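# Pull the curtain closed with two robot hands

## Task

Close the curtain by pulling it across until it is fully shut.

## Robot and tools

Robot: two arms. left_arm carries a five-finger left hand and stands on the +y side; right_arm carries a right hand on the -y side. Calibrated bases in the scene frame: left_arm (-0.014, +0.311, +0.030) m, quat_wxyz (+1.000, 0, 0, -0.020); right_arm (-0.030, -0.286, +0.002) m, quat_wxyz (+1.000, 0, 0, +0.010). A camera stand is fixed to the floor behind the arms. Arm names say nothing about which side of an image they appear on.

Frames. Scene frame: origin at table-top height, midway between the nominal bases, +x out over the table, +z up. Reported hand poses (end_effector_position in metres, end_effector_quat_wxyz), Hand target and wrist-camera poses are in each arm's own base frame. Fixed cameras and the table are in the scene frame. Motion offsets are along the axes of that arm's current Hand target. Reported positions can be off by a few centimetres, more at long reach.

Hand point: a spot 0.05 m in front of the palm and 0.15 m out from the wrist face. Its +z runs along the straight fingers, +y out of the palm, +x across the palm away from the thumb on the right hand but toward the thumb on the left hand. Straight fingertips reach 0.06-0.07 m past it along +z and sit 0.06 m behind it along -y. A bracket on the little-finger side of the wrist can strike things.

Row of 28 numbers, each in [-1, 1], always both arms: left dx, dy, dz, rx, ry, rz, then left little, ring, middle, index, thumb_bend, thumb_turn, force_limit, speed; then the same 14 for the right arm. Pose part: an offset, not an absolute pose, from that arm's Hand target at the start of the action or move, along its axes; 1.0 = 0.6 m or 180 degrees; rx, ry, rz form one rotation vector. All six zeros re-request the current Hand target. Finger numbers: -1 open/straight, +1 closed/curled; thumb_turn -1 beside the palm, +1 in front of it. force_limit maps -1 to about 0 N and +1 to 10 N at the fingertip (15 N for the two thumb motors). speed rises from near zero at -1 to full at +0.48 and stays full above. A hand has no 'no change' value: to keep it as it is, resend its last executed eight numbers; if none were sent yet in this scene, send hand_measured plus hand_force_limit and hand_speed. For a gentle grip close at speed -0.94 or lower. A thumb turned in front can grip objects about 0.035-0.065 m thick, handles down to about 0.025 m.

Tools.
execute_actions(actions, cameras): actions is a list of actions; each action is a table of up to 15 rows, one per 1/30 s step, with the last row held if fewer. Every row counts from that action's starting Hand target, not from the previous row; a repeated offset moves further. An empty list returns images.
move(target, speed, blend, blocking, cameras): straight path toward one row or a list of up to 15 rows; every row in a list is offset from the same starting Hand targets. speed in m/s, 0.002 to 4.3 (default 0.25); turns up to twice that in rad/s. blend in metres rounds corners. Paths do not avoid obstacles or the other arm. blocking=false returns early while the move continues.
wait(seconds 0-10), stop() to brake a running move, zoom_image(camera, region [x0,y0,x1,y1] pixels, at most 504 square) on cam_high, cam_low, cam_left_wrist or cam_right_wrist, show_instructions() for reference pictures, finished_scene(scene) with the current scene number to end.

Results. Each hand: position, quaternion, Hand target (next offsets start here), hand_measured, hand_stopped_by (moving, target, force, stalled, fault), hand_load_n (positive means the finger is pushed open; a lost grip shows as load near 0), hand_force_limit, hand_speed, joint positions, velocities (may be omitted if all within noise), torques, motor temperatures. A move adds a 'move:' line: done, off_target, moving, held or fault, plus limits such as paced (pose clipped) or held (steps withheld). done means within 10 mm and 2 degrees; neither done nor off_target tells you about contact.

Behaviour. Each step clips orientation to 40 degrees of the measured one. Arms follow loosely and often rest 1-3 cm (sometimes 5 cm) short, usually low; resend the gap as an offset. Joint limits (rad): waist ±2.880, shoulder 0-3.142, elbow 0-3.019, wrist pitch -1.693 to 1.571, wrist yaw ±1.571, wrist roll ±2.094. Steer around an arm's own base, not near it. Faster moves hit harder and overshoot more.

Avoid: striking fixed or heavy objects, any contact or squeezing between the two arms or hands, letting anything fall or end up off the table, dropping or releasing moving items, hard pushes, overloading fingers. Holding loads, stretched arms or pushing at unreachable poses heats motors; a MOTOR HOT line appears near 85 °C and at 100 °C the arm goes limp for 30-60 s. To stop pressing on something, command the target back past the hand point. The curtain must remain shut after the robot lets go.

Each tool is called after ">>>" as name([rows], argument=value, ...), one row to a line, values as JSON.

Reference images:

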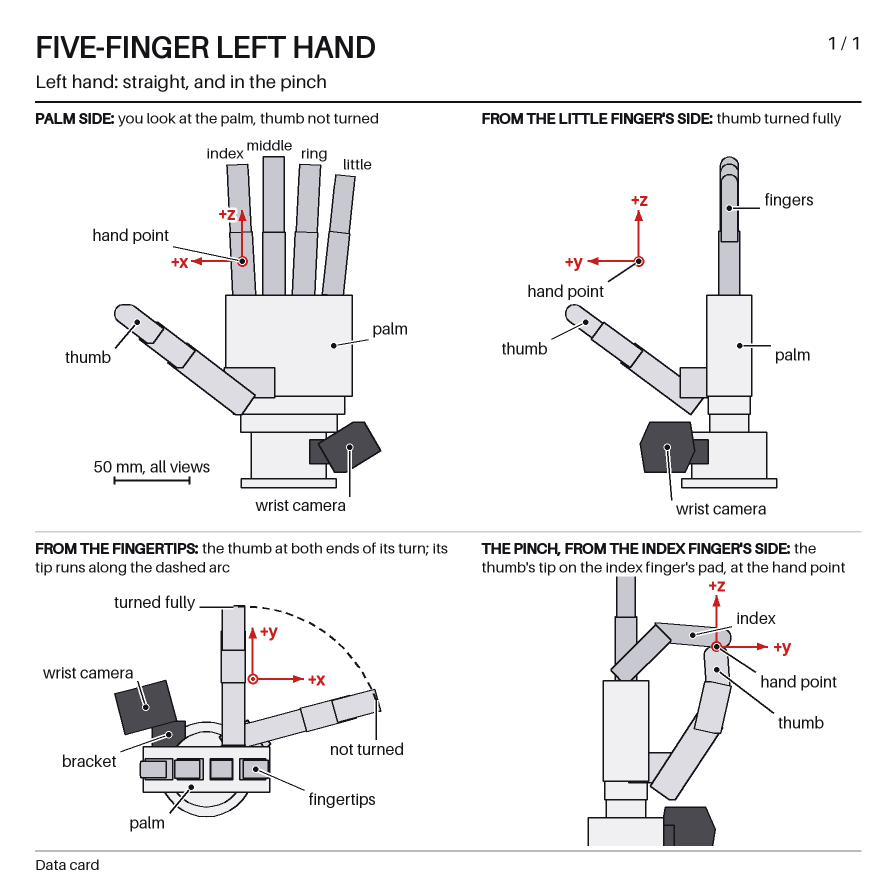

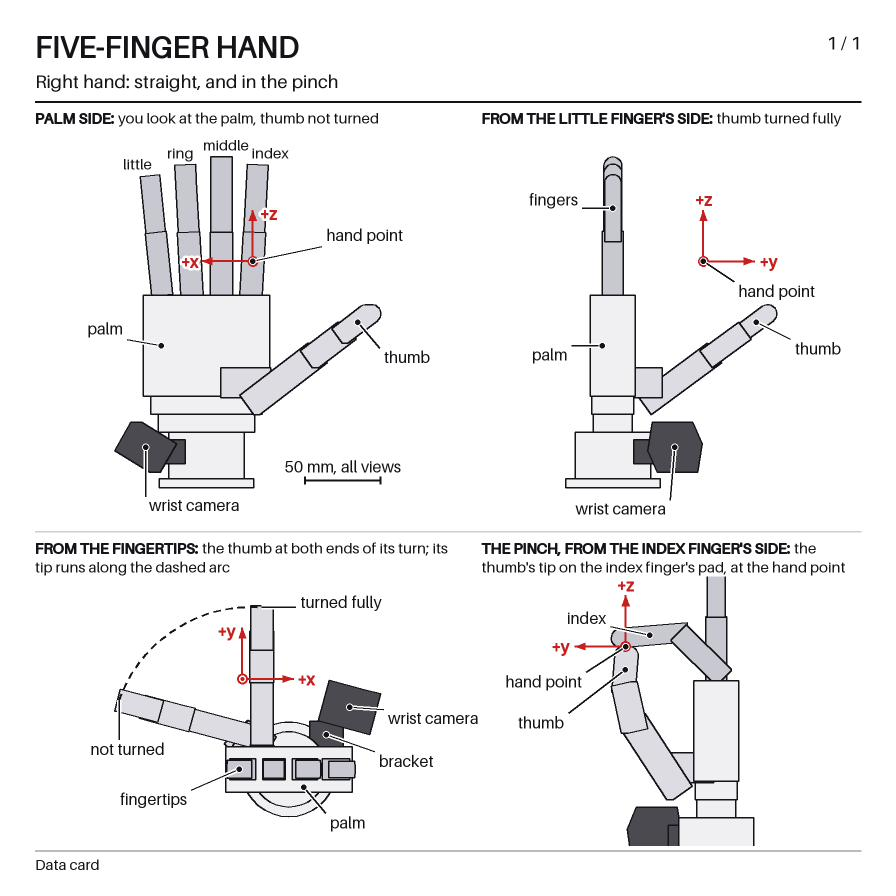

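## Session

>>> execute_actions(actions=[])

Scene clock: 0.00 s.
left_arm: end_effector_position=(+0.1777, -0.4279, +0.1927) hand_measured=(-1.000, -1.000, -1.000, -1.000, -1.000, -1.000) hand_load_n=(+0.0, +0.0, +0.0, +0.0, +0.0, +0.0) hand_stopped_by=(target, target, target, target, target, target) hand_force_limit=0.00 hand_speed=-0.80 end_effector_quat_wxyz=(-0.323, +0.121, +0.893, -0.290) | right_arm: end_effector_position=(+0.2896, -0.2170, +0.3049) hand_measured=(-1.000, -1.000, -1.000, -1.000, -1.000, -1.000) hand_load_n=(+0.0, +0.0, +0.0, +0.0, +0.0, +0.0) hand_stopped_by=(target, target, target, target, target, target) hand_force_limit=0.00 hand_speed=-0.80 end_effector_quat_wxyz=(+0.129, +0.408, +0.895, +0.124)
Joint positions: left_arm=[-0.891 1.742 1.519 -1.451 0.894 0.998] | right_arm=[-0.998 1.114 1.209 -1.578 -0.349 1.443]
Joint velocities: within noise
Joint torques (N m): no reading
Motor temperatures (°C): left_arm=[27 26 25 23 26 26] | right_arm=[25 29 27 24 25 28]
Heat: left arm: hottest waist 27 °C; right arm: hottest shoulder 29 °C.
Hand target: left_arm +0.1817, -0.4329, +0.1998; -0.315, +0.126, +0.892, -0.297 | right_arm +0.2922, -0.2210, +0.3158; +0.141, +0.405, +0.896, +0.117

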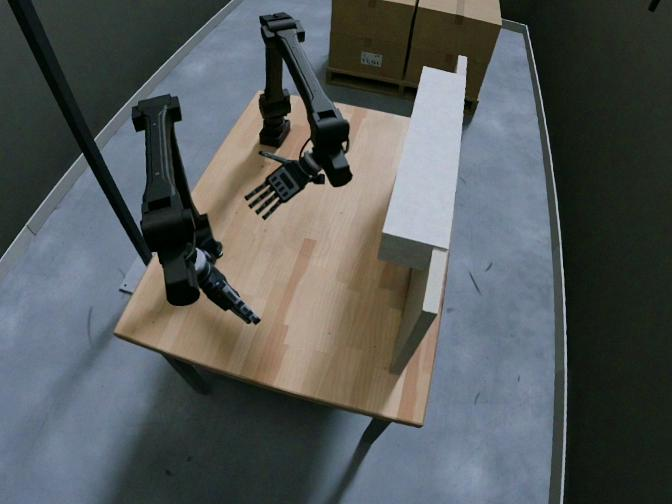

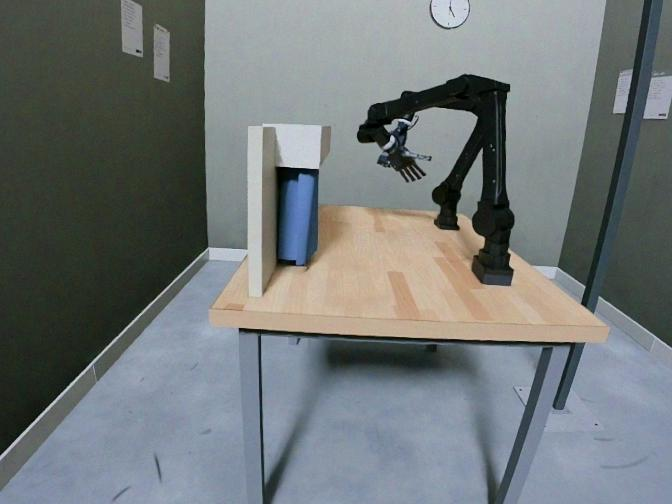

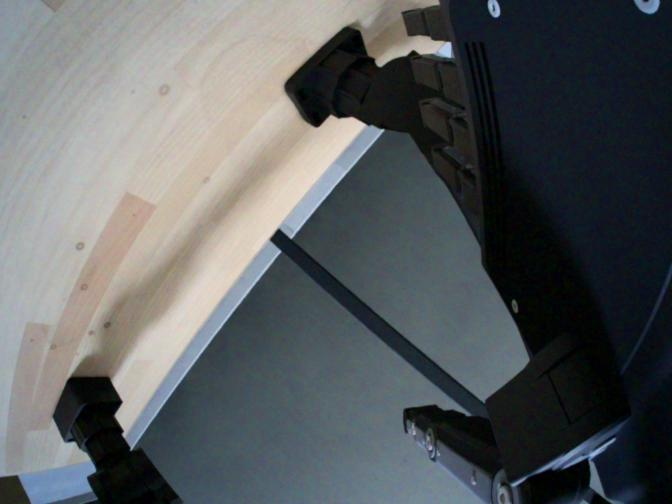

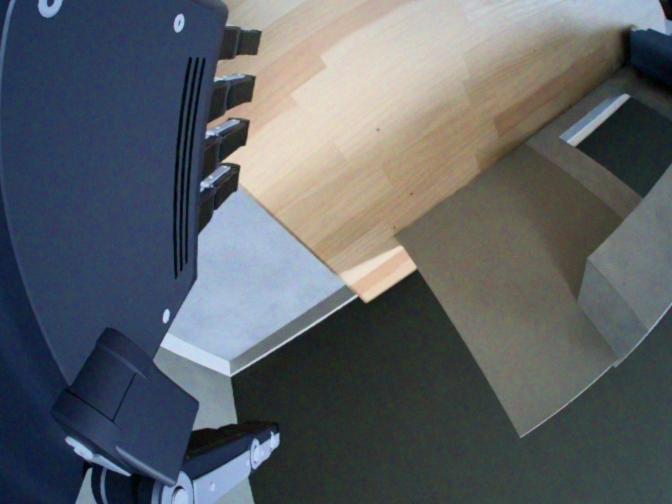

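>>> zoom_image(camera="cam_low", region=[200, 100, 400, 320])

>>> zoom_image(camera="cam_high", region=[300, 40, 520, 440])

>>> zoom_image(camera="cam_right_wrist", region=[350, 0, 672, 400])

Scaled by 2.291.

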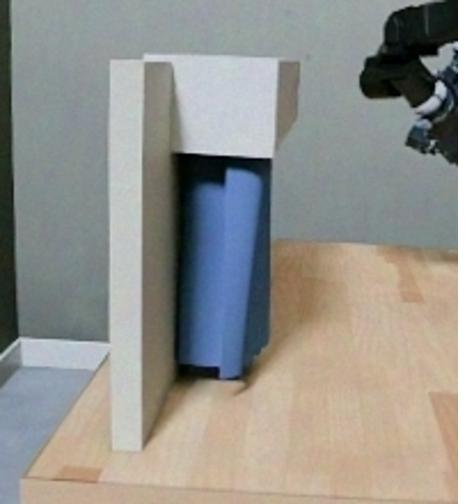

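Scaled by 1.260.

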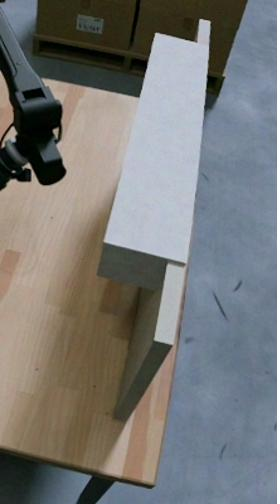

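Scaled by 1.260 from the camera's 672x504 image, which has a finer 960x720 frame.

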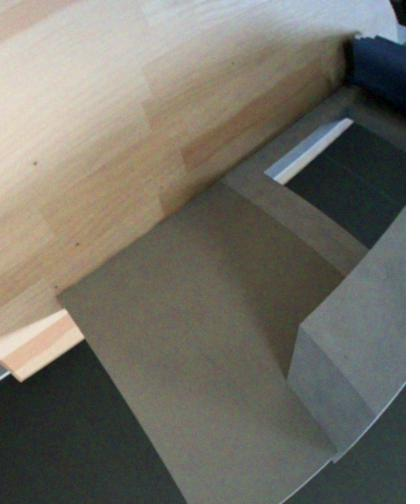

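>>> move([
  [-0.0458,0.2458,-0.3823,0.0949,-0.1186,-0.1213,-1,-1,-1,-1,-1,-1,0,-0.8,0,0,0,0,0,0,-1,-1,-1,-1,-1,-1,0,-0.8],
  [0.0883,0.5668,-0.5905,0.1898,-0.2372,-0.2427,-1,-1,-1,-1,-1,-1,0,-0.8,0,0,0,0,0,0,-1,-1,-1,-1,-1,-1,0,-0.8],
  [0.2942,0.8640,-0.7193,0.2792,-0.3490,-0.3571,-1,-1,-1,-1,-1,-1,0,-0.8,0,0,0,0,0,0,-1,-1,-1,-1,-1,-1,0,-0.8],
], blend=[0.08,0.08,0], speed=0.3, cameras=["all"])

Scene clock: 7.00 s.
left_arm: end_effector_position=(+0.3280, +0.2323, +0.2317) hand_measured=(-1.000, -1.000, -1.000, -1.000, -1.000, -1.000) hand_load_n=(+0.0, +0.0, +0.0, +0.0, +0.0, +0.0) hand_stopped_by=(target, target, target, target, target, target) hand_force_limit=0.00 hand_speed=-0.80 end_effector_quat_wxyz=(-0.024, +0.621, -0.652, +0.434) | right_arm: end_effector_position=(+0.2896, -0.2170, +0.3049) hand_measured=(-1.000, -1.000, -1.000, -1.000, -1.000, -1.000) hand_load_n=(+0.0, +0.0, +0.0, +0.0, +0.0, +0.0) hand_stopped_by=(target, target, target, target, target, target) hand_force_limit=0.00 hand_speed=-0.80 end_effector_quat_wxyz=(+0.129, +0.408, +0.895, +0.124)
Joint positions: left_arm=[0.94 1.584 1.419 -1.561 0.89 1.061] | right_arm=[-0.998 1.114 1.209 -1.578 -0.349 1.443]
Joint torques (N m): left_arm=[0.03 -9.76 10.55 0.43 0.71 -0.31] | right_arm=[0.32 -4.31 9.98 0.05 -0.24 0.04]
Heat: left arm: hottest waist 27 °C; right arm: hottest shoulder 29 °C.
Hand target: left_arm +0.3407, +0.2448, +0.2395; -0.036, +0.620, -0.654, +0.432 | right_arm +0.2922, -0.2210, +0.3158; +0.141, +0.405, +0.896, +0.117
Off the commanded pose: left_arm 0.019 m, 2 deg | right_arm 0.012 m, 2 deg.
move: off_target (left_arm, right_arm)
camera_calibration:
cam_left_wrist: T_world_to_cam=[[0.669228, -0.0782281, 0.738928, -0.374147], [-0.698986, -0.403659, 0.59032, 0.184297], [0.252095, -0.911559, -0.32482, 0.324476], [0, 0, 0, 1]] pos_world=[0.297412, 0.340904, 0.27307]

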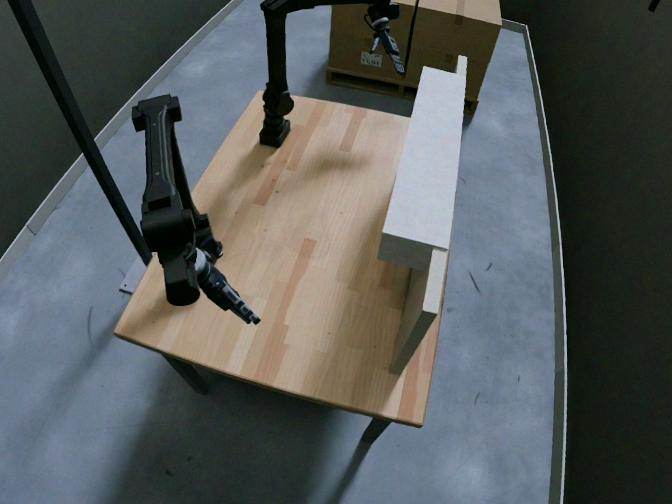

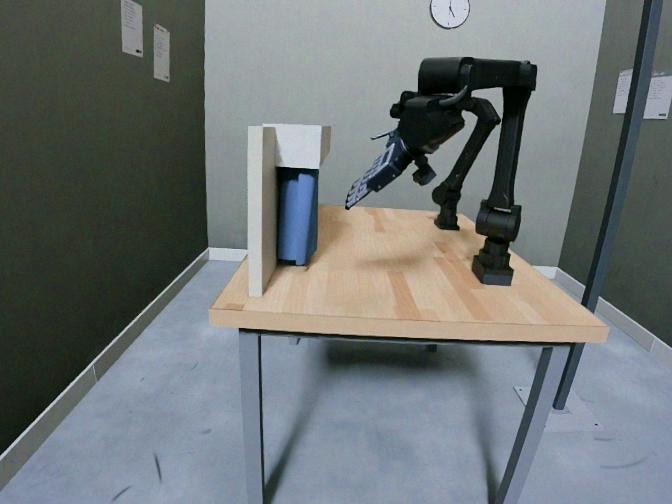

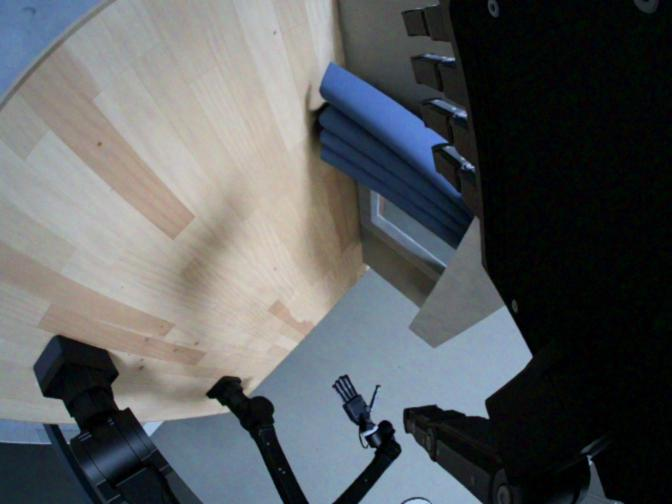

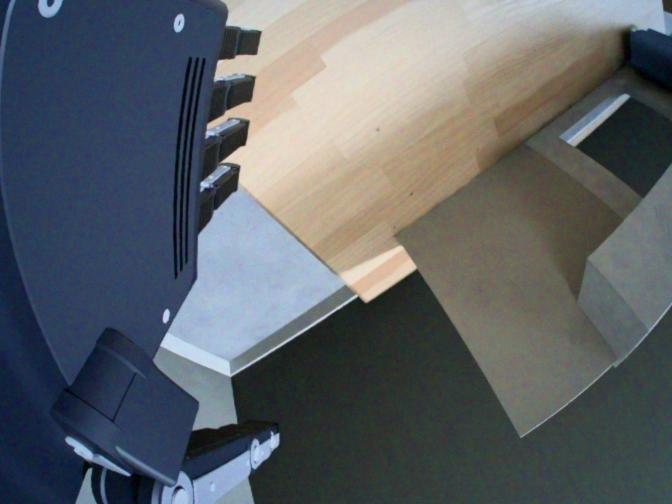

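>>> zoom_image(camera="cam_left_wrist", region=[280, 30, 520, 310])

Scaled by 1.800 from the camera's 672x504 image, which has a finer 960x720 frame.

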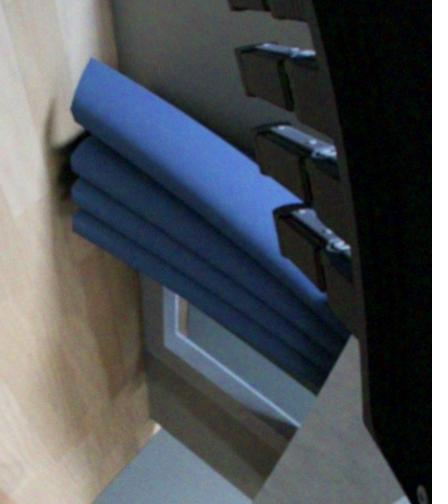

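>>> move([
  [0,0,0,0,0,0,-1,-1,-1,-1,-1,-1,0,-0.8,0.2613,0.3102,0.038,0.0149,-0.1459,-0.8640,-1,-1,-1,-1,-1,-1,0,-0.8],
  [0,0,0,0,0,0,-1,-1,-1,-1,-1,-1,0,-0.8,0.5665,0.5253,0.3330,-0.2262,0.3873,0.4153,-1,-1,-1,-1,-1,-1,0,-0.8],
], blend=[0.05,0], speed=0.4, cameras=["all"])

Scene clock: 17.90 s.
left_arm: end_effector_position=(+0.3281, +0.2324, +0.2315) hand_measured=(-1.000, -1.000, -1.000, -1.000, -1.000, -1.000) hand_load_n=(+0.0, +0.0, -0.5, +0.0, +0.0, +0.0) hand_stopped_by=(target, target, target, target, target, target) hand_force_limit=0.00 hand_speed=-0.80 end_effector_quat_wxyz=(-0.023, +0.622, -0.652, +0.434) | right_arm: end_effector_position=(+0.3633, +0.2614, +0.1791) hand_measured=(-1.000, -1.000, -1.000, -1.000, -1.000, -1.000) hand_load_n=(+0.0, +0.0, +0.0, +0.0, +0.0, +0.0) hand_stopped_by=(target, target, target, target, target, target) hand_force_limit=0.00 hand_speed=-0.80 end_effector_quat_wxyz=(-0.332, +0.631, +0.323, +0.623)
Joint positions: left_arm=[0.94 1.584 1.419 -1.561 0.89 1.061] | right_arm=[0.592 1.131 0.269 0.858 -0.371 -1.556]
Joint torques (N m): left_arm=[-0.03 -9.7 10.52 0.4 0.7 -0.29] | right_arm=[-0.38 -1.38 6.22 2.02 -0.01 -0.11]
Heat: left arm: hottest elbow 28 °C; right arm: hottest elbow 30 °C.
Hand target: left_arm +0.3407, +0.2448, +0.2394; -0.036, +0.620, -0.654, +0.432 | right_arm +0.3654, +0.2588, +0.1775; -0.326, +0.628, +0.325, +0.627
Off the commanded pose: left_arm 0.019 m, 2 deg | right_arm 0.004 m, 1 deg.
move: off_target (left_arm)
camera_calibration:
cam_left_wrist: T_world_to_cam=[[0.669958, -0.0771677, 0.738377, -0.374343], [-0.698242, -0.40339, 0.591384, 0.183912], [0.252218, -0.911768, -0.324136, 0.324317], [0, 0, 0, 1]] pos_world=[0.29741, 0.341003, 0.272766]
cam_right_wrist: T_world_to_cam=[[0.791731, -0.574727, 0.207003, -0.175125], [-0.1489, -0.510212, -0.847061, 0.338649], [0.592444, 0.639822, -0.489528, -0.171355], [0, 0, 0, 1]] pos_world=[0.290595, 0.18177, 0.239224]

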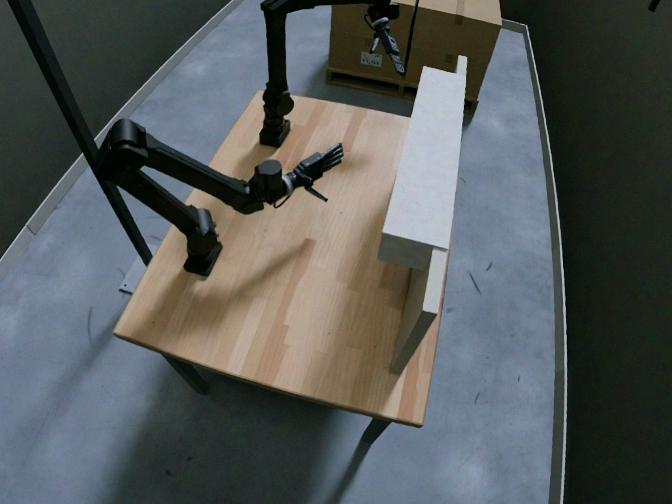

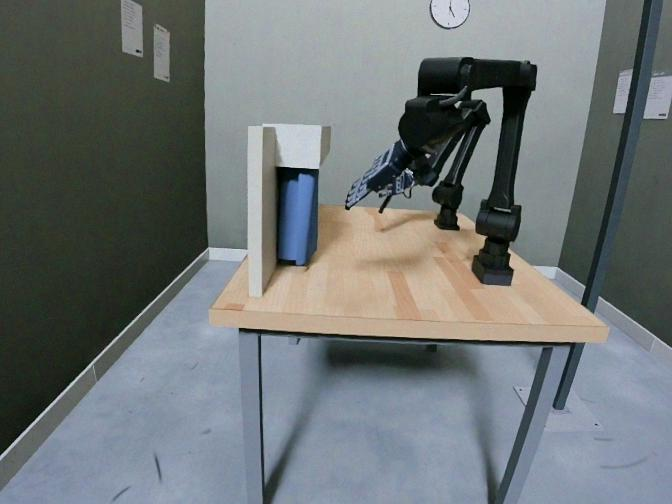

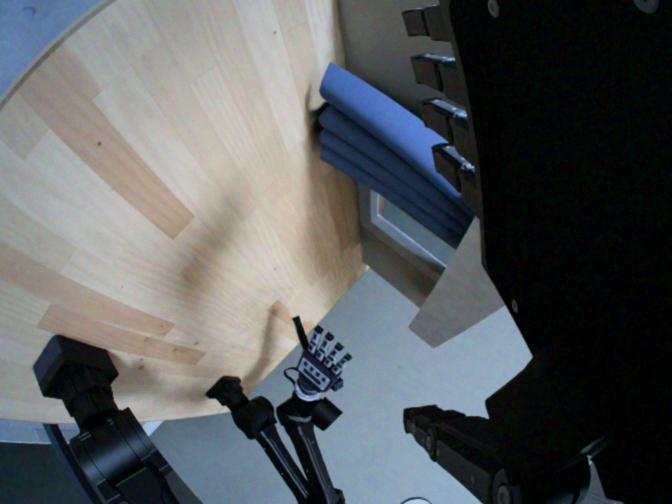

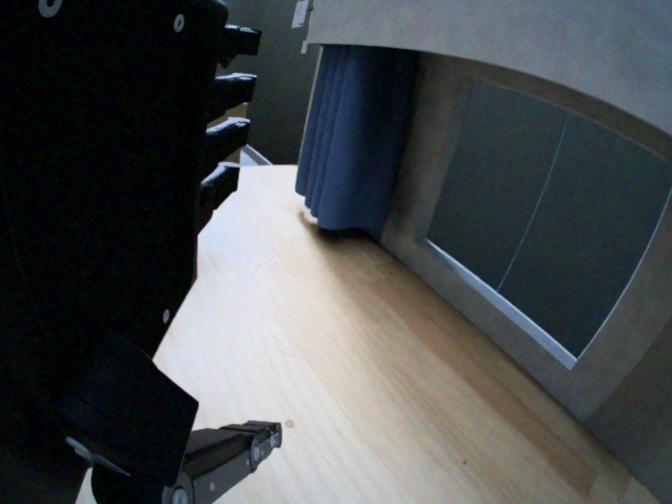

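>>> zoom_image(camera="cam_right_wrist", region=[260, 20, 460, 260])

Scaled by 2.100 from the camera's 672x504 image, which has a finer 960x720 frame.

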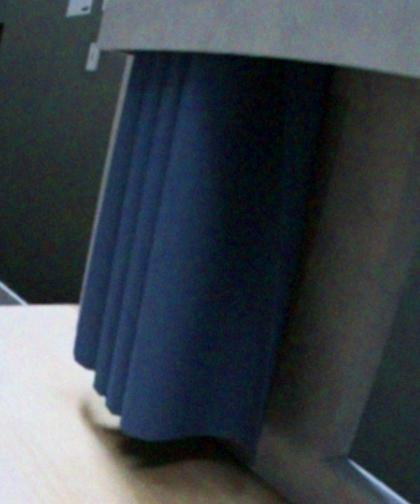

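>>> move(target=[0,0,0,0,0,0,-1,-1,-1,-1,-1,-1,0,-0.8,-0.0125,-0.0892,0.3418,-0.3056,0,0,-1,-1,-1,-1,-1,1,-0.4,0], speed=0.25, cameras=["all"])

Scene clock: 25.40 s.
left_arm: end_effector_position=(+0.3281, +0.2324, +0.2315) hand_measured=(-1.000, -1.000, -1.000, -1.000, -1.000, -1.000) hand_load_n=(+0.0, +0.0, +0.0, +0.0, -0.5, +0.0) hand_stopped_by=(target, target, target, target, target, target) hand_force_limit=0.00 hand_speed=-0.80 end_effector_quat_wxyz=(-0.023, +0.622, -0.652, +0.434) | right_arm: end_effector_position=(+0.4358, +0.4432, +0.1649) hand_measured=(-1.000, -1.000, -1.000, -1.000, -1.000, +1.000) hand_load_n=(+0.0, +0.0, +0.0, +0.0, +0.0, +0.0) hand_stopped_by=(target, target, target, target, target, target) hand_force_limit=-0.40 hand_speed=0.00 end_effector_quat_wxyz=(+0.003, +0.710, +0.000, +0.704)
Joint positions: left_arm=[0.94 1.584 1.419 -1.561 0.89 1.061] | right_arm=[1.124 1.909 1.137 0.752 1.128 -1.558]
Joint torques (N m): left_arm=[-0.03 -9.88 10.52 0.43 0.7 -0.29] | right_arm=[0.85 -12.28 10.26 0.66 0.2 -0.08]
Heat: left arm: hottest elbow 29 °C; right arm: hottest elbow 30 °C.
Hand target: left_arm +0.3407, +0.2448, +0.2394; -0.036, +0.620, -0.654, +0.432 | right_arm +0.4395, +0.4575, +0.1699; +0.001, +0.708, -0.001, +0.706
Off the commanded pose: left_arm 0.019 m, 2 deg | right_arm 0.016 m, 1 deg.
move: off_target (left_arm, right_arm)
camera_calibration:
cam_left_wrist: T_world_to_cam=[[0.669958, -0.0771677, 0.738377, -0.374343], [-0.698242, -0.40339, 0.591384, 0.183912], [0.252218, -0.911768, -0.324136, 0.324317], [0, 0, 0, 1]] pos_world=[0.29741, 0.341003, 0.272766]
cam_right_wrist: T_world_to_cam=[[-0.0225488, -0.973513, 0.227519, 0.403131], [-0.508479, -0.184775, -0.841015, 0.441625], [0.860779, -0.134653, -0.490845, -0.111098], [0, 0, 0, 1]] pos_world=[0.329278, 0.459095, 0.225161]

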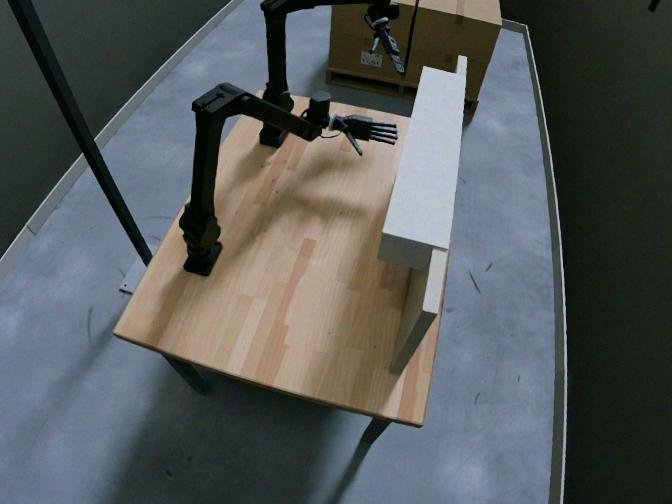

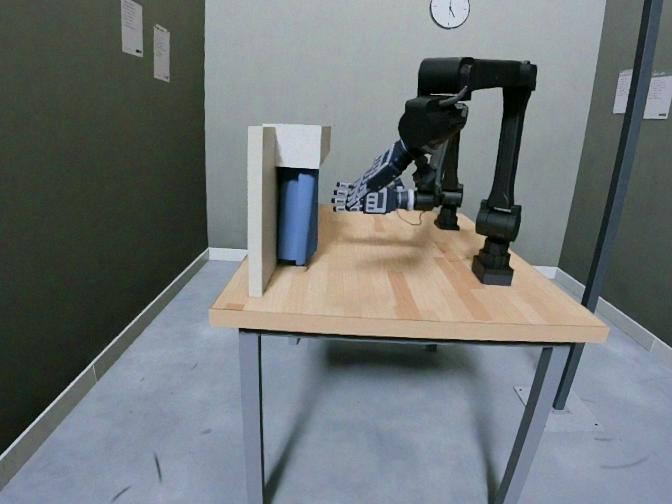

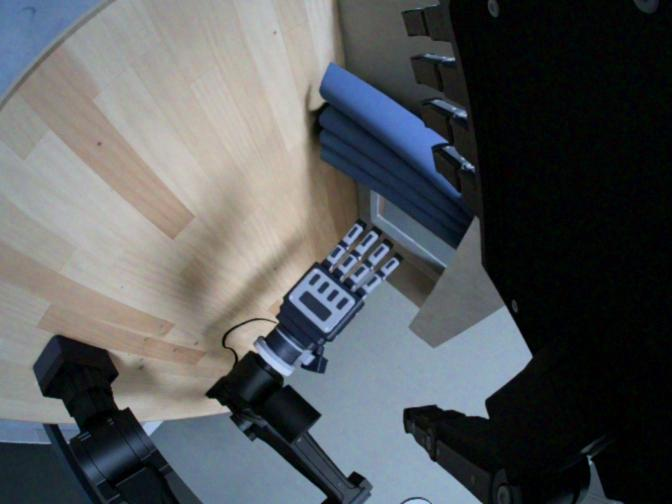

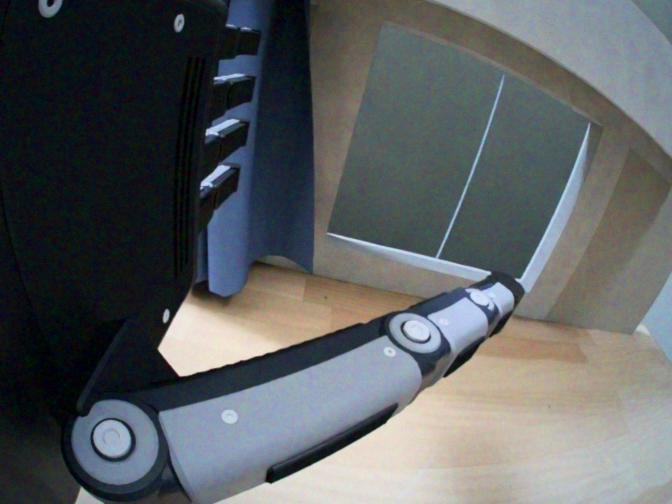

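>>> zoom_image(camera="cam_right_wrist", region=[170, 0, 370, 310])

>>> zoom_image(camera="cam_left_wrist", region=[280, 40, 500, 300])

>>> zoom_image(camera="cam_low", region=[250, 120, 400, 280])

Scaled by 1.626 from the camera's 672x504 image, which has a finer 960x720 frame.

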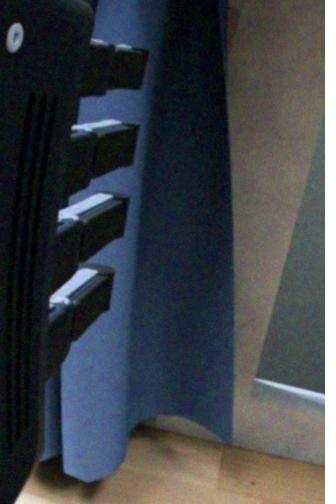

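Scaled by 1.938 from the camera's 672x504 image, which has a finer 960x720 frame.

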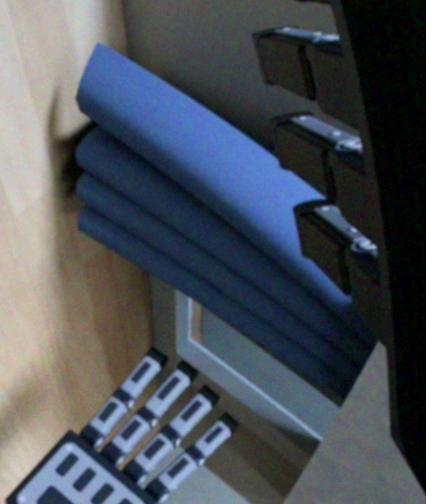

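Scaled by 3.150.

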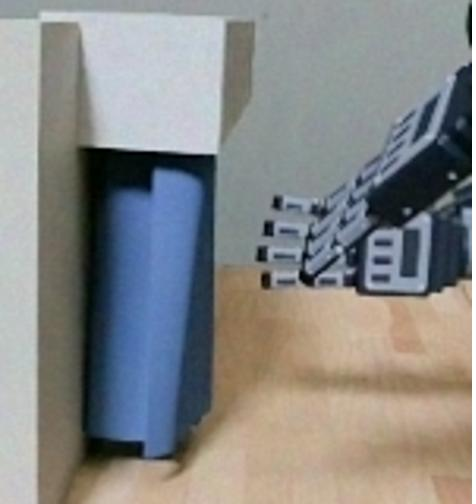

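>>> move([
  [0,0,0,0,0,0,-1,-1,-1,-1,-1,-1,0,-0.8,0.0167,-0.05,0,0,0,0,-1,-1,-1,-1,-1,1,-0.4,0],
], speed=0.1, cameras=["cam_right_wrist","cam_left_wrist"])

Scene clock: 28.87 s.
left_arm: end_effector_position=(+0.3281, +0.2324, +0.2315) hand_measured=(-1.000, -1.000, -1.000, -1.000, -1.000, -1.000) hand_load_n=(+0.0, +0.0, +0.0, +0.0, +0.0, -0.5) hand_stopped_by=(target, target, target, target, target, target) hand_force_limit=0.00 hand_speed=-0.80 end_effector_quat_wxyz=(-0.023, +0.622, -0.652, +0.434) | right_arm: end_effector_position=(+0.4359, +0.4730, +0.1748) hand_measured=(-1.000, -1.000, -1.000, -1.000, -1.000, +1.000) hand_load_n=(+0.0, +0.0, +0.0, +0.0, +0.0, +0.0) hand_stopped_by=(target, target, target, target, target, target) hand_force_limit=-0.40 hand_speed=0.00 end_effector_quat_wxyz=(+0.003, +0.710, +0.001, +0.704)
Joint positions: left_arm=[0.94 1.584 1.419 -1.561 0.89 1.061] | right_arm=[1.146 1.944 1.232 0.692 1.149 -1.558]
Joint torques (N m): left_arm=[0.03 -9.7 10.59 0.43 0.7 -0.29] | right_arm=[0.73 -12.98 10.81 0.62 0.19 -0.09]
Heat: left arm: hottest elbow 29 °C; right arm: hottest elbow 31 °C.
Hand target: left_arm +0.3407, +0.2448, +0.2394; -0.036, +0.620, -0.654, +0.432 | right_arm +0.4397, +0.4873, +0.1800; +0.001, +0.708, -0.001, +0.707
Off the commanded pose: left_arm 0.019 m, 2 deg | right_arm 0.016 m, 1 deg.
move: off_target (left_arm, right_arm)
camera_calibration:
cam_left_wrist: T_world_to_cam=[[0.669958, -0.0771677, 0.738377, -0.374343], [-0.698242, -0.40339, 0.591384, 0.183912], [0.252218, -0.911768, -0.324136, 0.324317], [0, 0, 0, 1]] pos_world=[0.29741, 0.341003, 0.272766]
cam_right_wrist: T_world_to_cam=[[-0.0217503, -0.973258, 0.228682, 0.429351], [-0.508476, -0.186174, -0.840709, 0.456055], [0.860801, -0.134565, -0.490829, -0.102402], [0, 0, 0, 1]] pos_world=[0.329379, 0.488995, 0.234963]
Images, in order (width x height): cam_left_wrist 672x504, cam_right_wrist 672x504.

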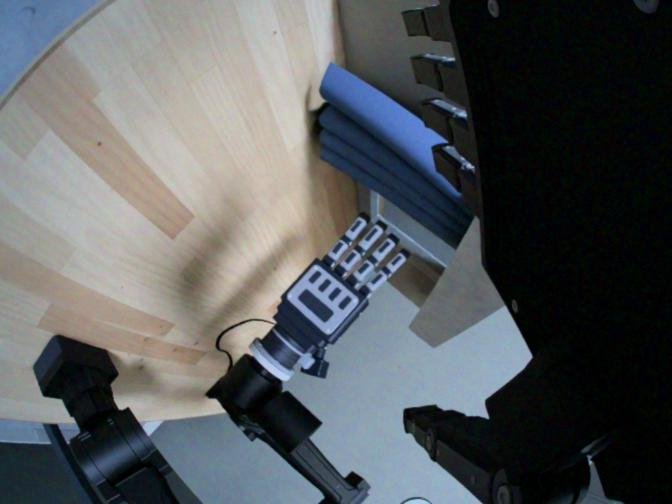

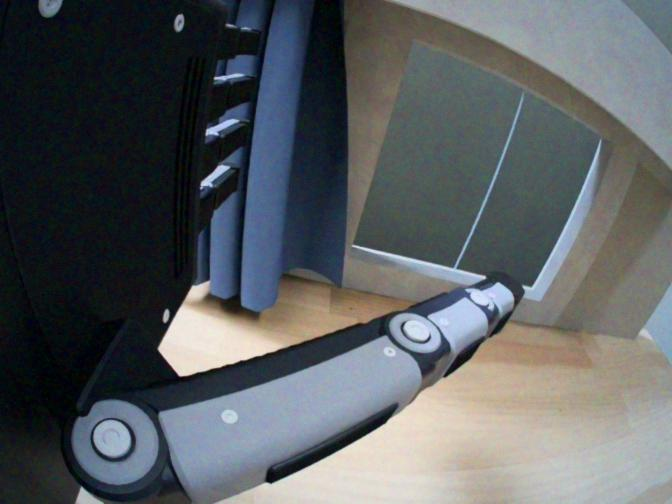

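>>> zoom_image(camera="cam_right_wrist", region=[180, 0, 360, 320])

Scaled by 1.575 from the camera's 672x504 image, which has a finer 960x720 frame.

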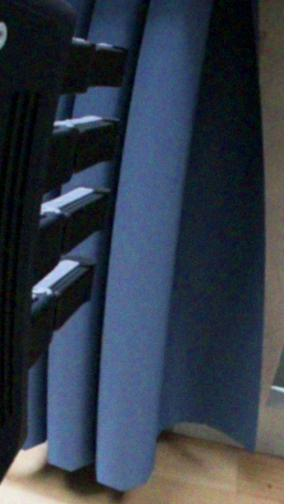

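>>> move([
  [0,0,0,0,0,0,-1,-1,-1,-1,-1,-1,0,-0.8,0.0083,-0.0067,0.1167,0,0,0,-1,-1,-1,-1,-1,1,-0.4,0],
], speed=0.06, cameras=["cam_right_wrist","cam_left_wrist","cam_low"])

>>> zoom_image(camera="cam_right_wrist", region=[180, 0, 360, 320])

>>> zoom_image(camera="cam_left_wrist", region=[280, 40, 500, 300])

Scene clock: 31.23 s.
left_arm: end_effector_position=(+0.3281, +0.2324, +0.2315) hand_measured=(-1.000, -1.000, -1.000, -1.000, -1.000, -1.000) hand_load_n=(+0.0, +0.0, +0.0, +0.0, +0.0, +0.0) hand_stopped_by=(target, target, target, target, target, target) hand_force_limit=0.00 hand_speed=-0.80 end_effector_quat_wxyz=(-0.023, +0.622, -0.652, +0.434) | right_arm: end_effector_position=(+0.4998, +0.4814, +0.1794) hand_measured=(-1.000, -1.000, -1.000, -1.000, -1.000, +1.000) hand_load_n=(+0.0, +0.0, +0.0, +0.0, +0.0, +0.5) hand_stopped_by=(target, target, target, target, target, target) hand_force_limit=-0.40 hand_speed=0.00 end_effector_quat_wxyz=(+0.001, +0.711, +0.002, +0.704)
Joint positions: left_arm=[0.94 1.584 1.419 -1.561 0.89 1.061] | right_arm=[1.057 2.008 1.358 0.63 1.056 -1.558]
Joint torques (N m): left_arm=[0.15 -9.52 10.56 0.4 0.69 -0.31] | right_arm=[-0.15 -14.15 11.3 0.62 0 -0.09]
Heat: left arm: hottest elbow 29 °C; right arm: hottest elbow 31 °C.
Hand target: left_arm +0.3407, +0.2448, +0.2394; -0.036, +0.620, -0.654, +0.432 | right_arm +0.5097, +0.4914, +0.1849; +0.000, +0.708, -0.001, +0.707
Off the commanded pose: left_arm 0.019 m, 2 deg | right_arm 0.015 m, 1 deg.
move: off_target (left_arm, right_arm)
camera_calibration:
cam_left_wrist: T_world_to_cam=[[0.669958, -0.0771677, 0.738377, -0.374343], [-0.698242, -0.40339, 0.591384, 0.183912], [0.252218, -0.911768, -0.324136, 0.324317], [0, 0, 0, 1]] pos_world=[0.29741, 0.341003, 0.272766]
cam_right_wrist: T_world_to_cam=[[-0.0166679, -0.973631, 0.227521, 0.435573], [-0.508886, -0.187614, -0.84014, 0.494761], [0.860672, -0.129785, -0.49234, -0.155983], [0, 0, 0, 1]] pos_world=[0.393288, 0.496667, 0.23977]
Images, in order (width x height): cam_low 672x504, cam_left_wrist 672x504, cam_right_wrist 672x504.

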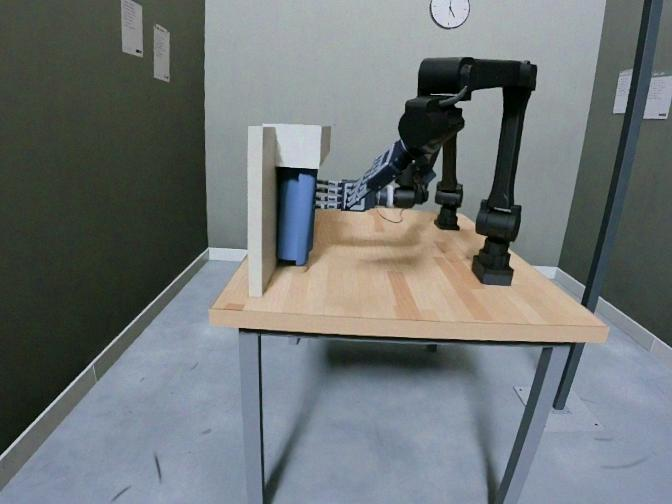

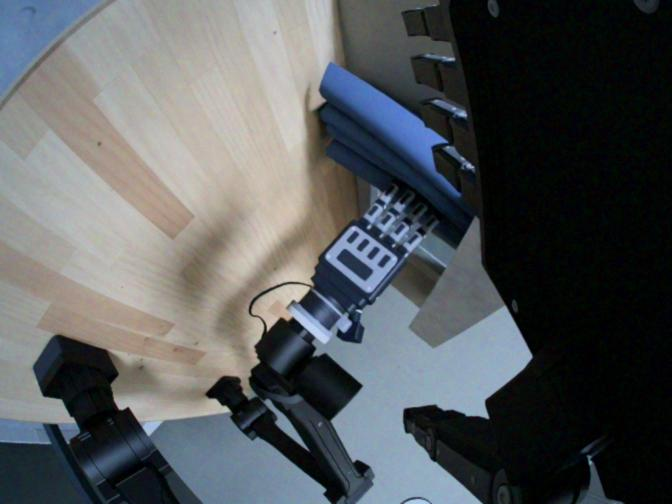

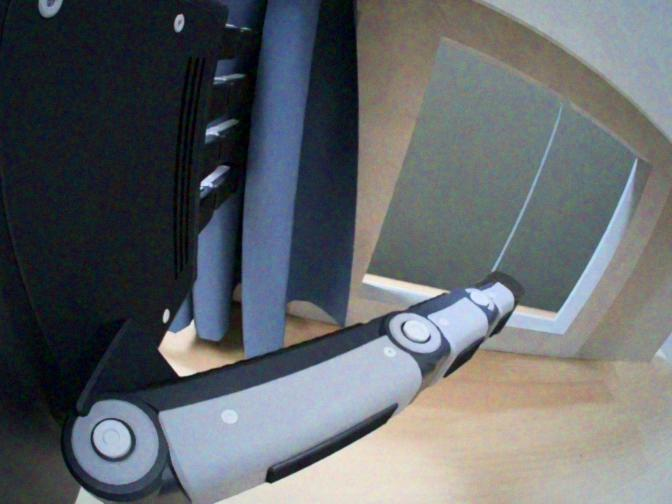

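Scaled by 1.575 from the camera's 672x504 image, which has a finer 960x720 frame.

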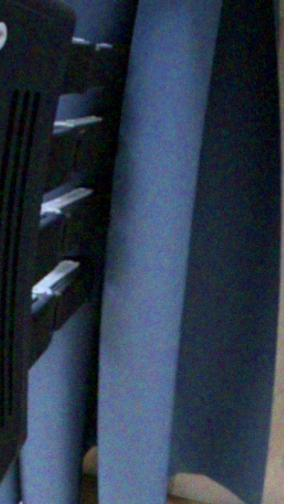

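Scaled by 1.938 from the camera's 672x504 image, which has a finer 960x720 frame.

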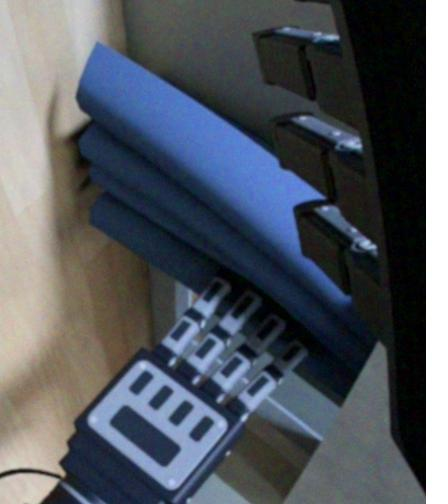

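>>> move([
  [0,0,0,0,0,0,-1,-1,-1,-1,-1,-1,0,-0.8,0,0.0,0.045,0,0,0,-1,-1,-1,-1,-1,1,-0.4,0],
  [0,0,0,0,0,0,-1,-1,-1,-1,-1,-1,0,-0.8,0,0.1,0.045,0,0,0,-1,-1,-1,-1,-1,1,-0.4,0],
], speed=0.06, cameras=["cam_right_wrist","cam_left_wrist","cam_low"])

>>> zoom_image(camera="cam_right_wrist", region=[180, 0, 360, 320])

>>> zoom_image(camera="cam_left_wrist", region=[280, 40, 500, 300])

Scene clock: 34.10 s.
left_arm: end_effector_position=(+0.3281, +0.2324, +0.2315) hand_measured=(-1.000, -1.000, -1.000, -1.000, -1.000, -1.000) hand_load_n=(+0.0, +0.0, +0.0, +0.0, +0.0, +0.0) hand_stopped_by=(target, target, target, target, target, target) hand_force_limit=0.00 hand_speed=-0.80 end_effector_quat_wxyz=(-0.023, +0.622, -0.652, +0.434) | right_arm: end_effector_position=(+0.5345, +0.4359, +0.1651) hand_measured=(-1.000, -1.000, -1.000, -1.000, -1.000, +1.000) hand_load_n=(+0.0, +0.0, +0.0, +0.0, +0.0, +0.5) hand_stopped_by=(target, target, target, target, target, target) hand_force_limit=-0.40 hand_speed=0.00 end_effector_quat_wxyz=(+0.008, +0.716, +0.010, +0.698)
Joint positions: left_arm=[0.94 1.584 1.419 -1.561 0.89 1.061] | right_arm=[0.97 1.986 1.284 0.655 0.968 -1.558]
Joint torques (N m): left_arm=[0.03 -9.58 10.59 0.4 0.71 -0.3] | right_arm=[-0.26 -17.79 6.75 1.65 0.06 -0.1]
Motor temperatures (°C): left_arm=[27 27 30 23 27 26] | right_arm=[25 30 32 24 25 28]
Heat: left arm: hottest elbow 30 °C; right arm: hottest elbow 32 °C.
Hand target: left_arm +0.3407, +0.2448, +0.2394; -0.036, +0.620, -0.654, +0.432 | right_arm +0.5366, +0.4311, +0.1846; +0.001, +0.708, -0.001, +0.706
Off the commanded pose: left_arm 0.019 m, 2 deg | right_arm 0.020 m, 2 deg.
move: off_target (left_arm, right_arm)
camera_calibration:
cam_left_wrist: T_world_to_cam=[[0.669958, -0.0771677, 0.738377, -0.374343], [-0.698242, -0.40339, 0.591384, 0.183912], [0.252218, -0.911768, -0.324136, 0.324317], [0, 0, 0, 1]] pos_world=[0.29741, 0.341003, 0.272766]
cam_right_wrist: T_world_to_cam=[[-0.0120806, -0.968794, 0.247574, 0.387235], [-0.522275, -0.205022, -0.827765, 0.504606], [0.852691, -0.139302, -0.5035, -0.188605], [0, 0, 0, 1]] pos_world=[0.429043, 0.452333, 0.226863]
Images, in order (width x height): cam_low 672x504, cam_left_wrist 672x504, cam_right_wrist 672x504.

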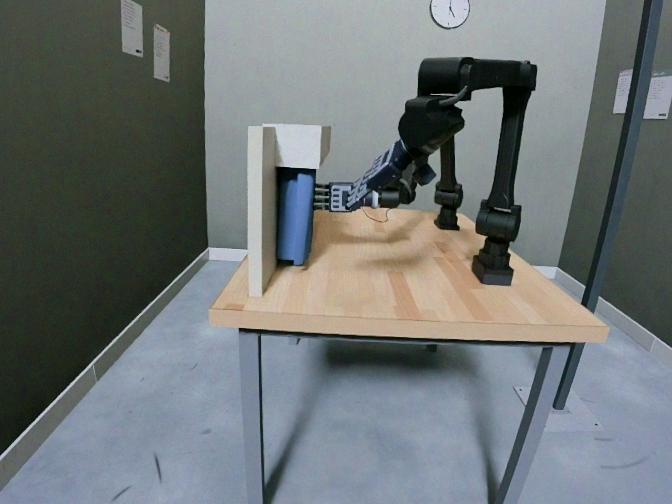

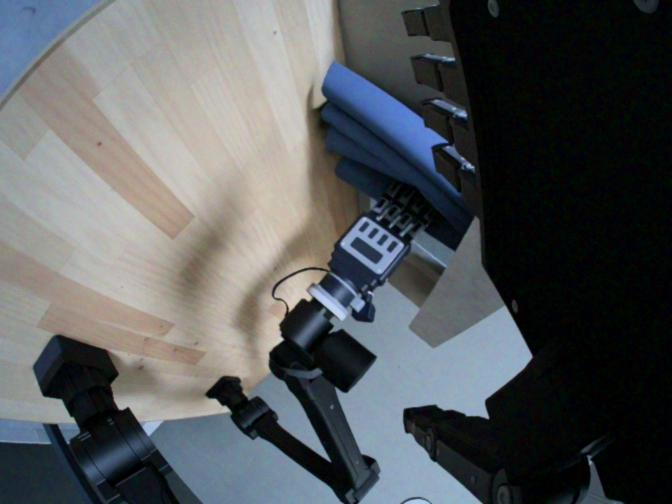

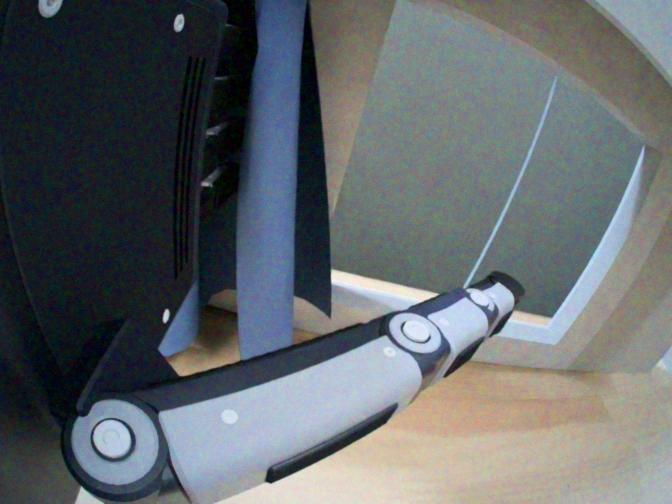

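Scaled by 1.575 from the camera's 672x504 image, which has a finer 960x720 frame.

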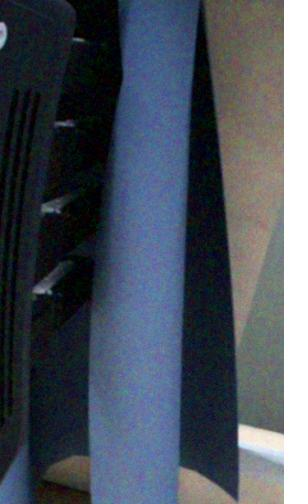

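Scaled by 1.938 from the camera's 672x504 image, which has a finer 960x720 frame.

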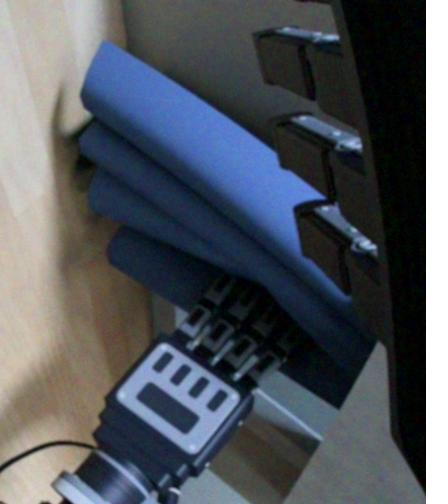

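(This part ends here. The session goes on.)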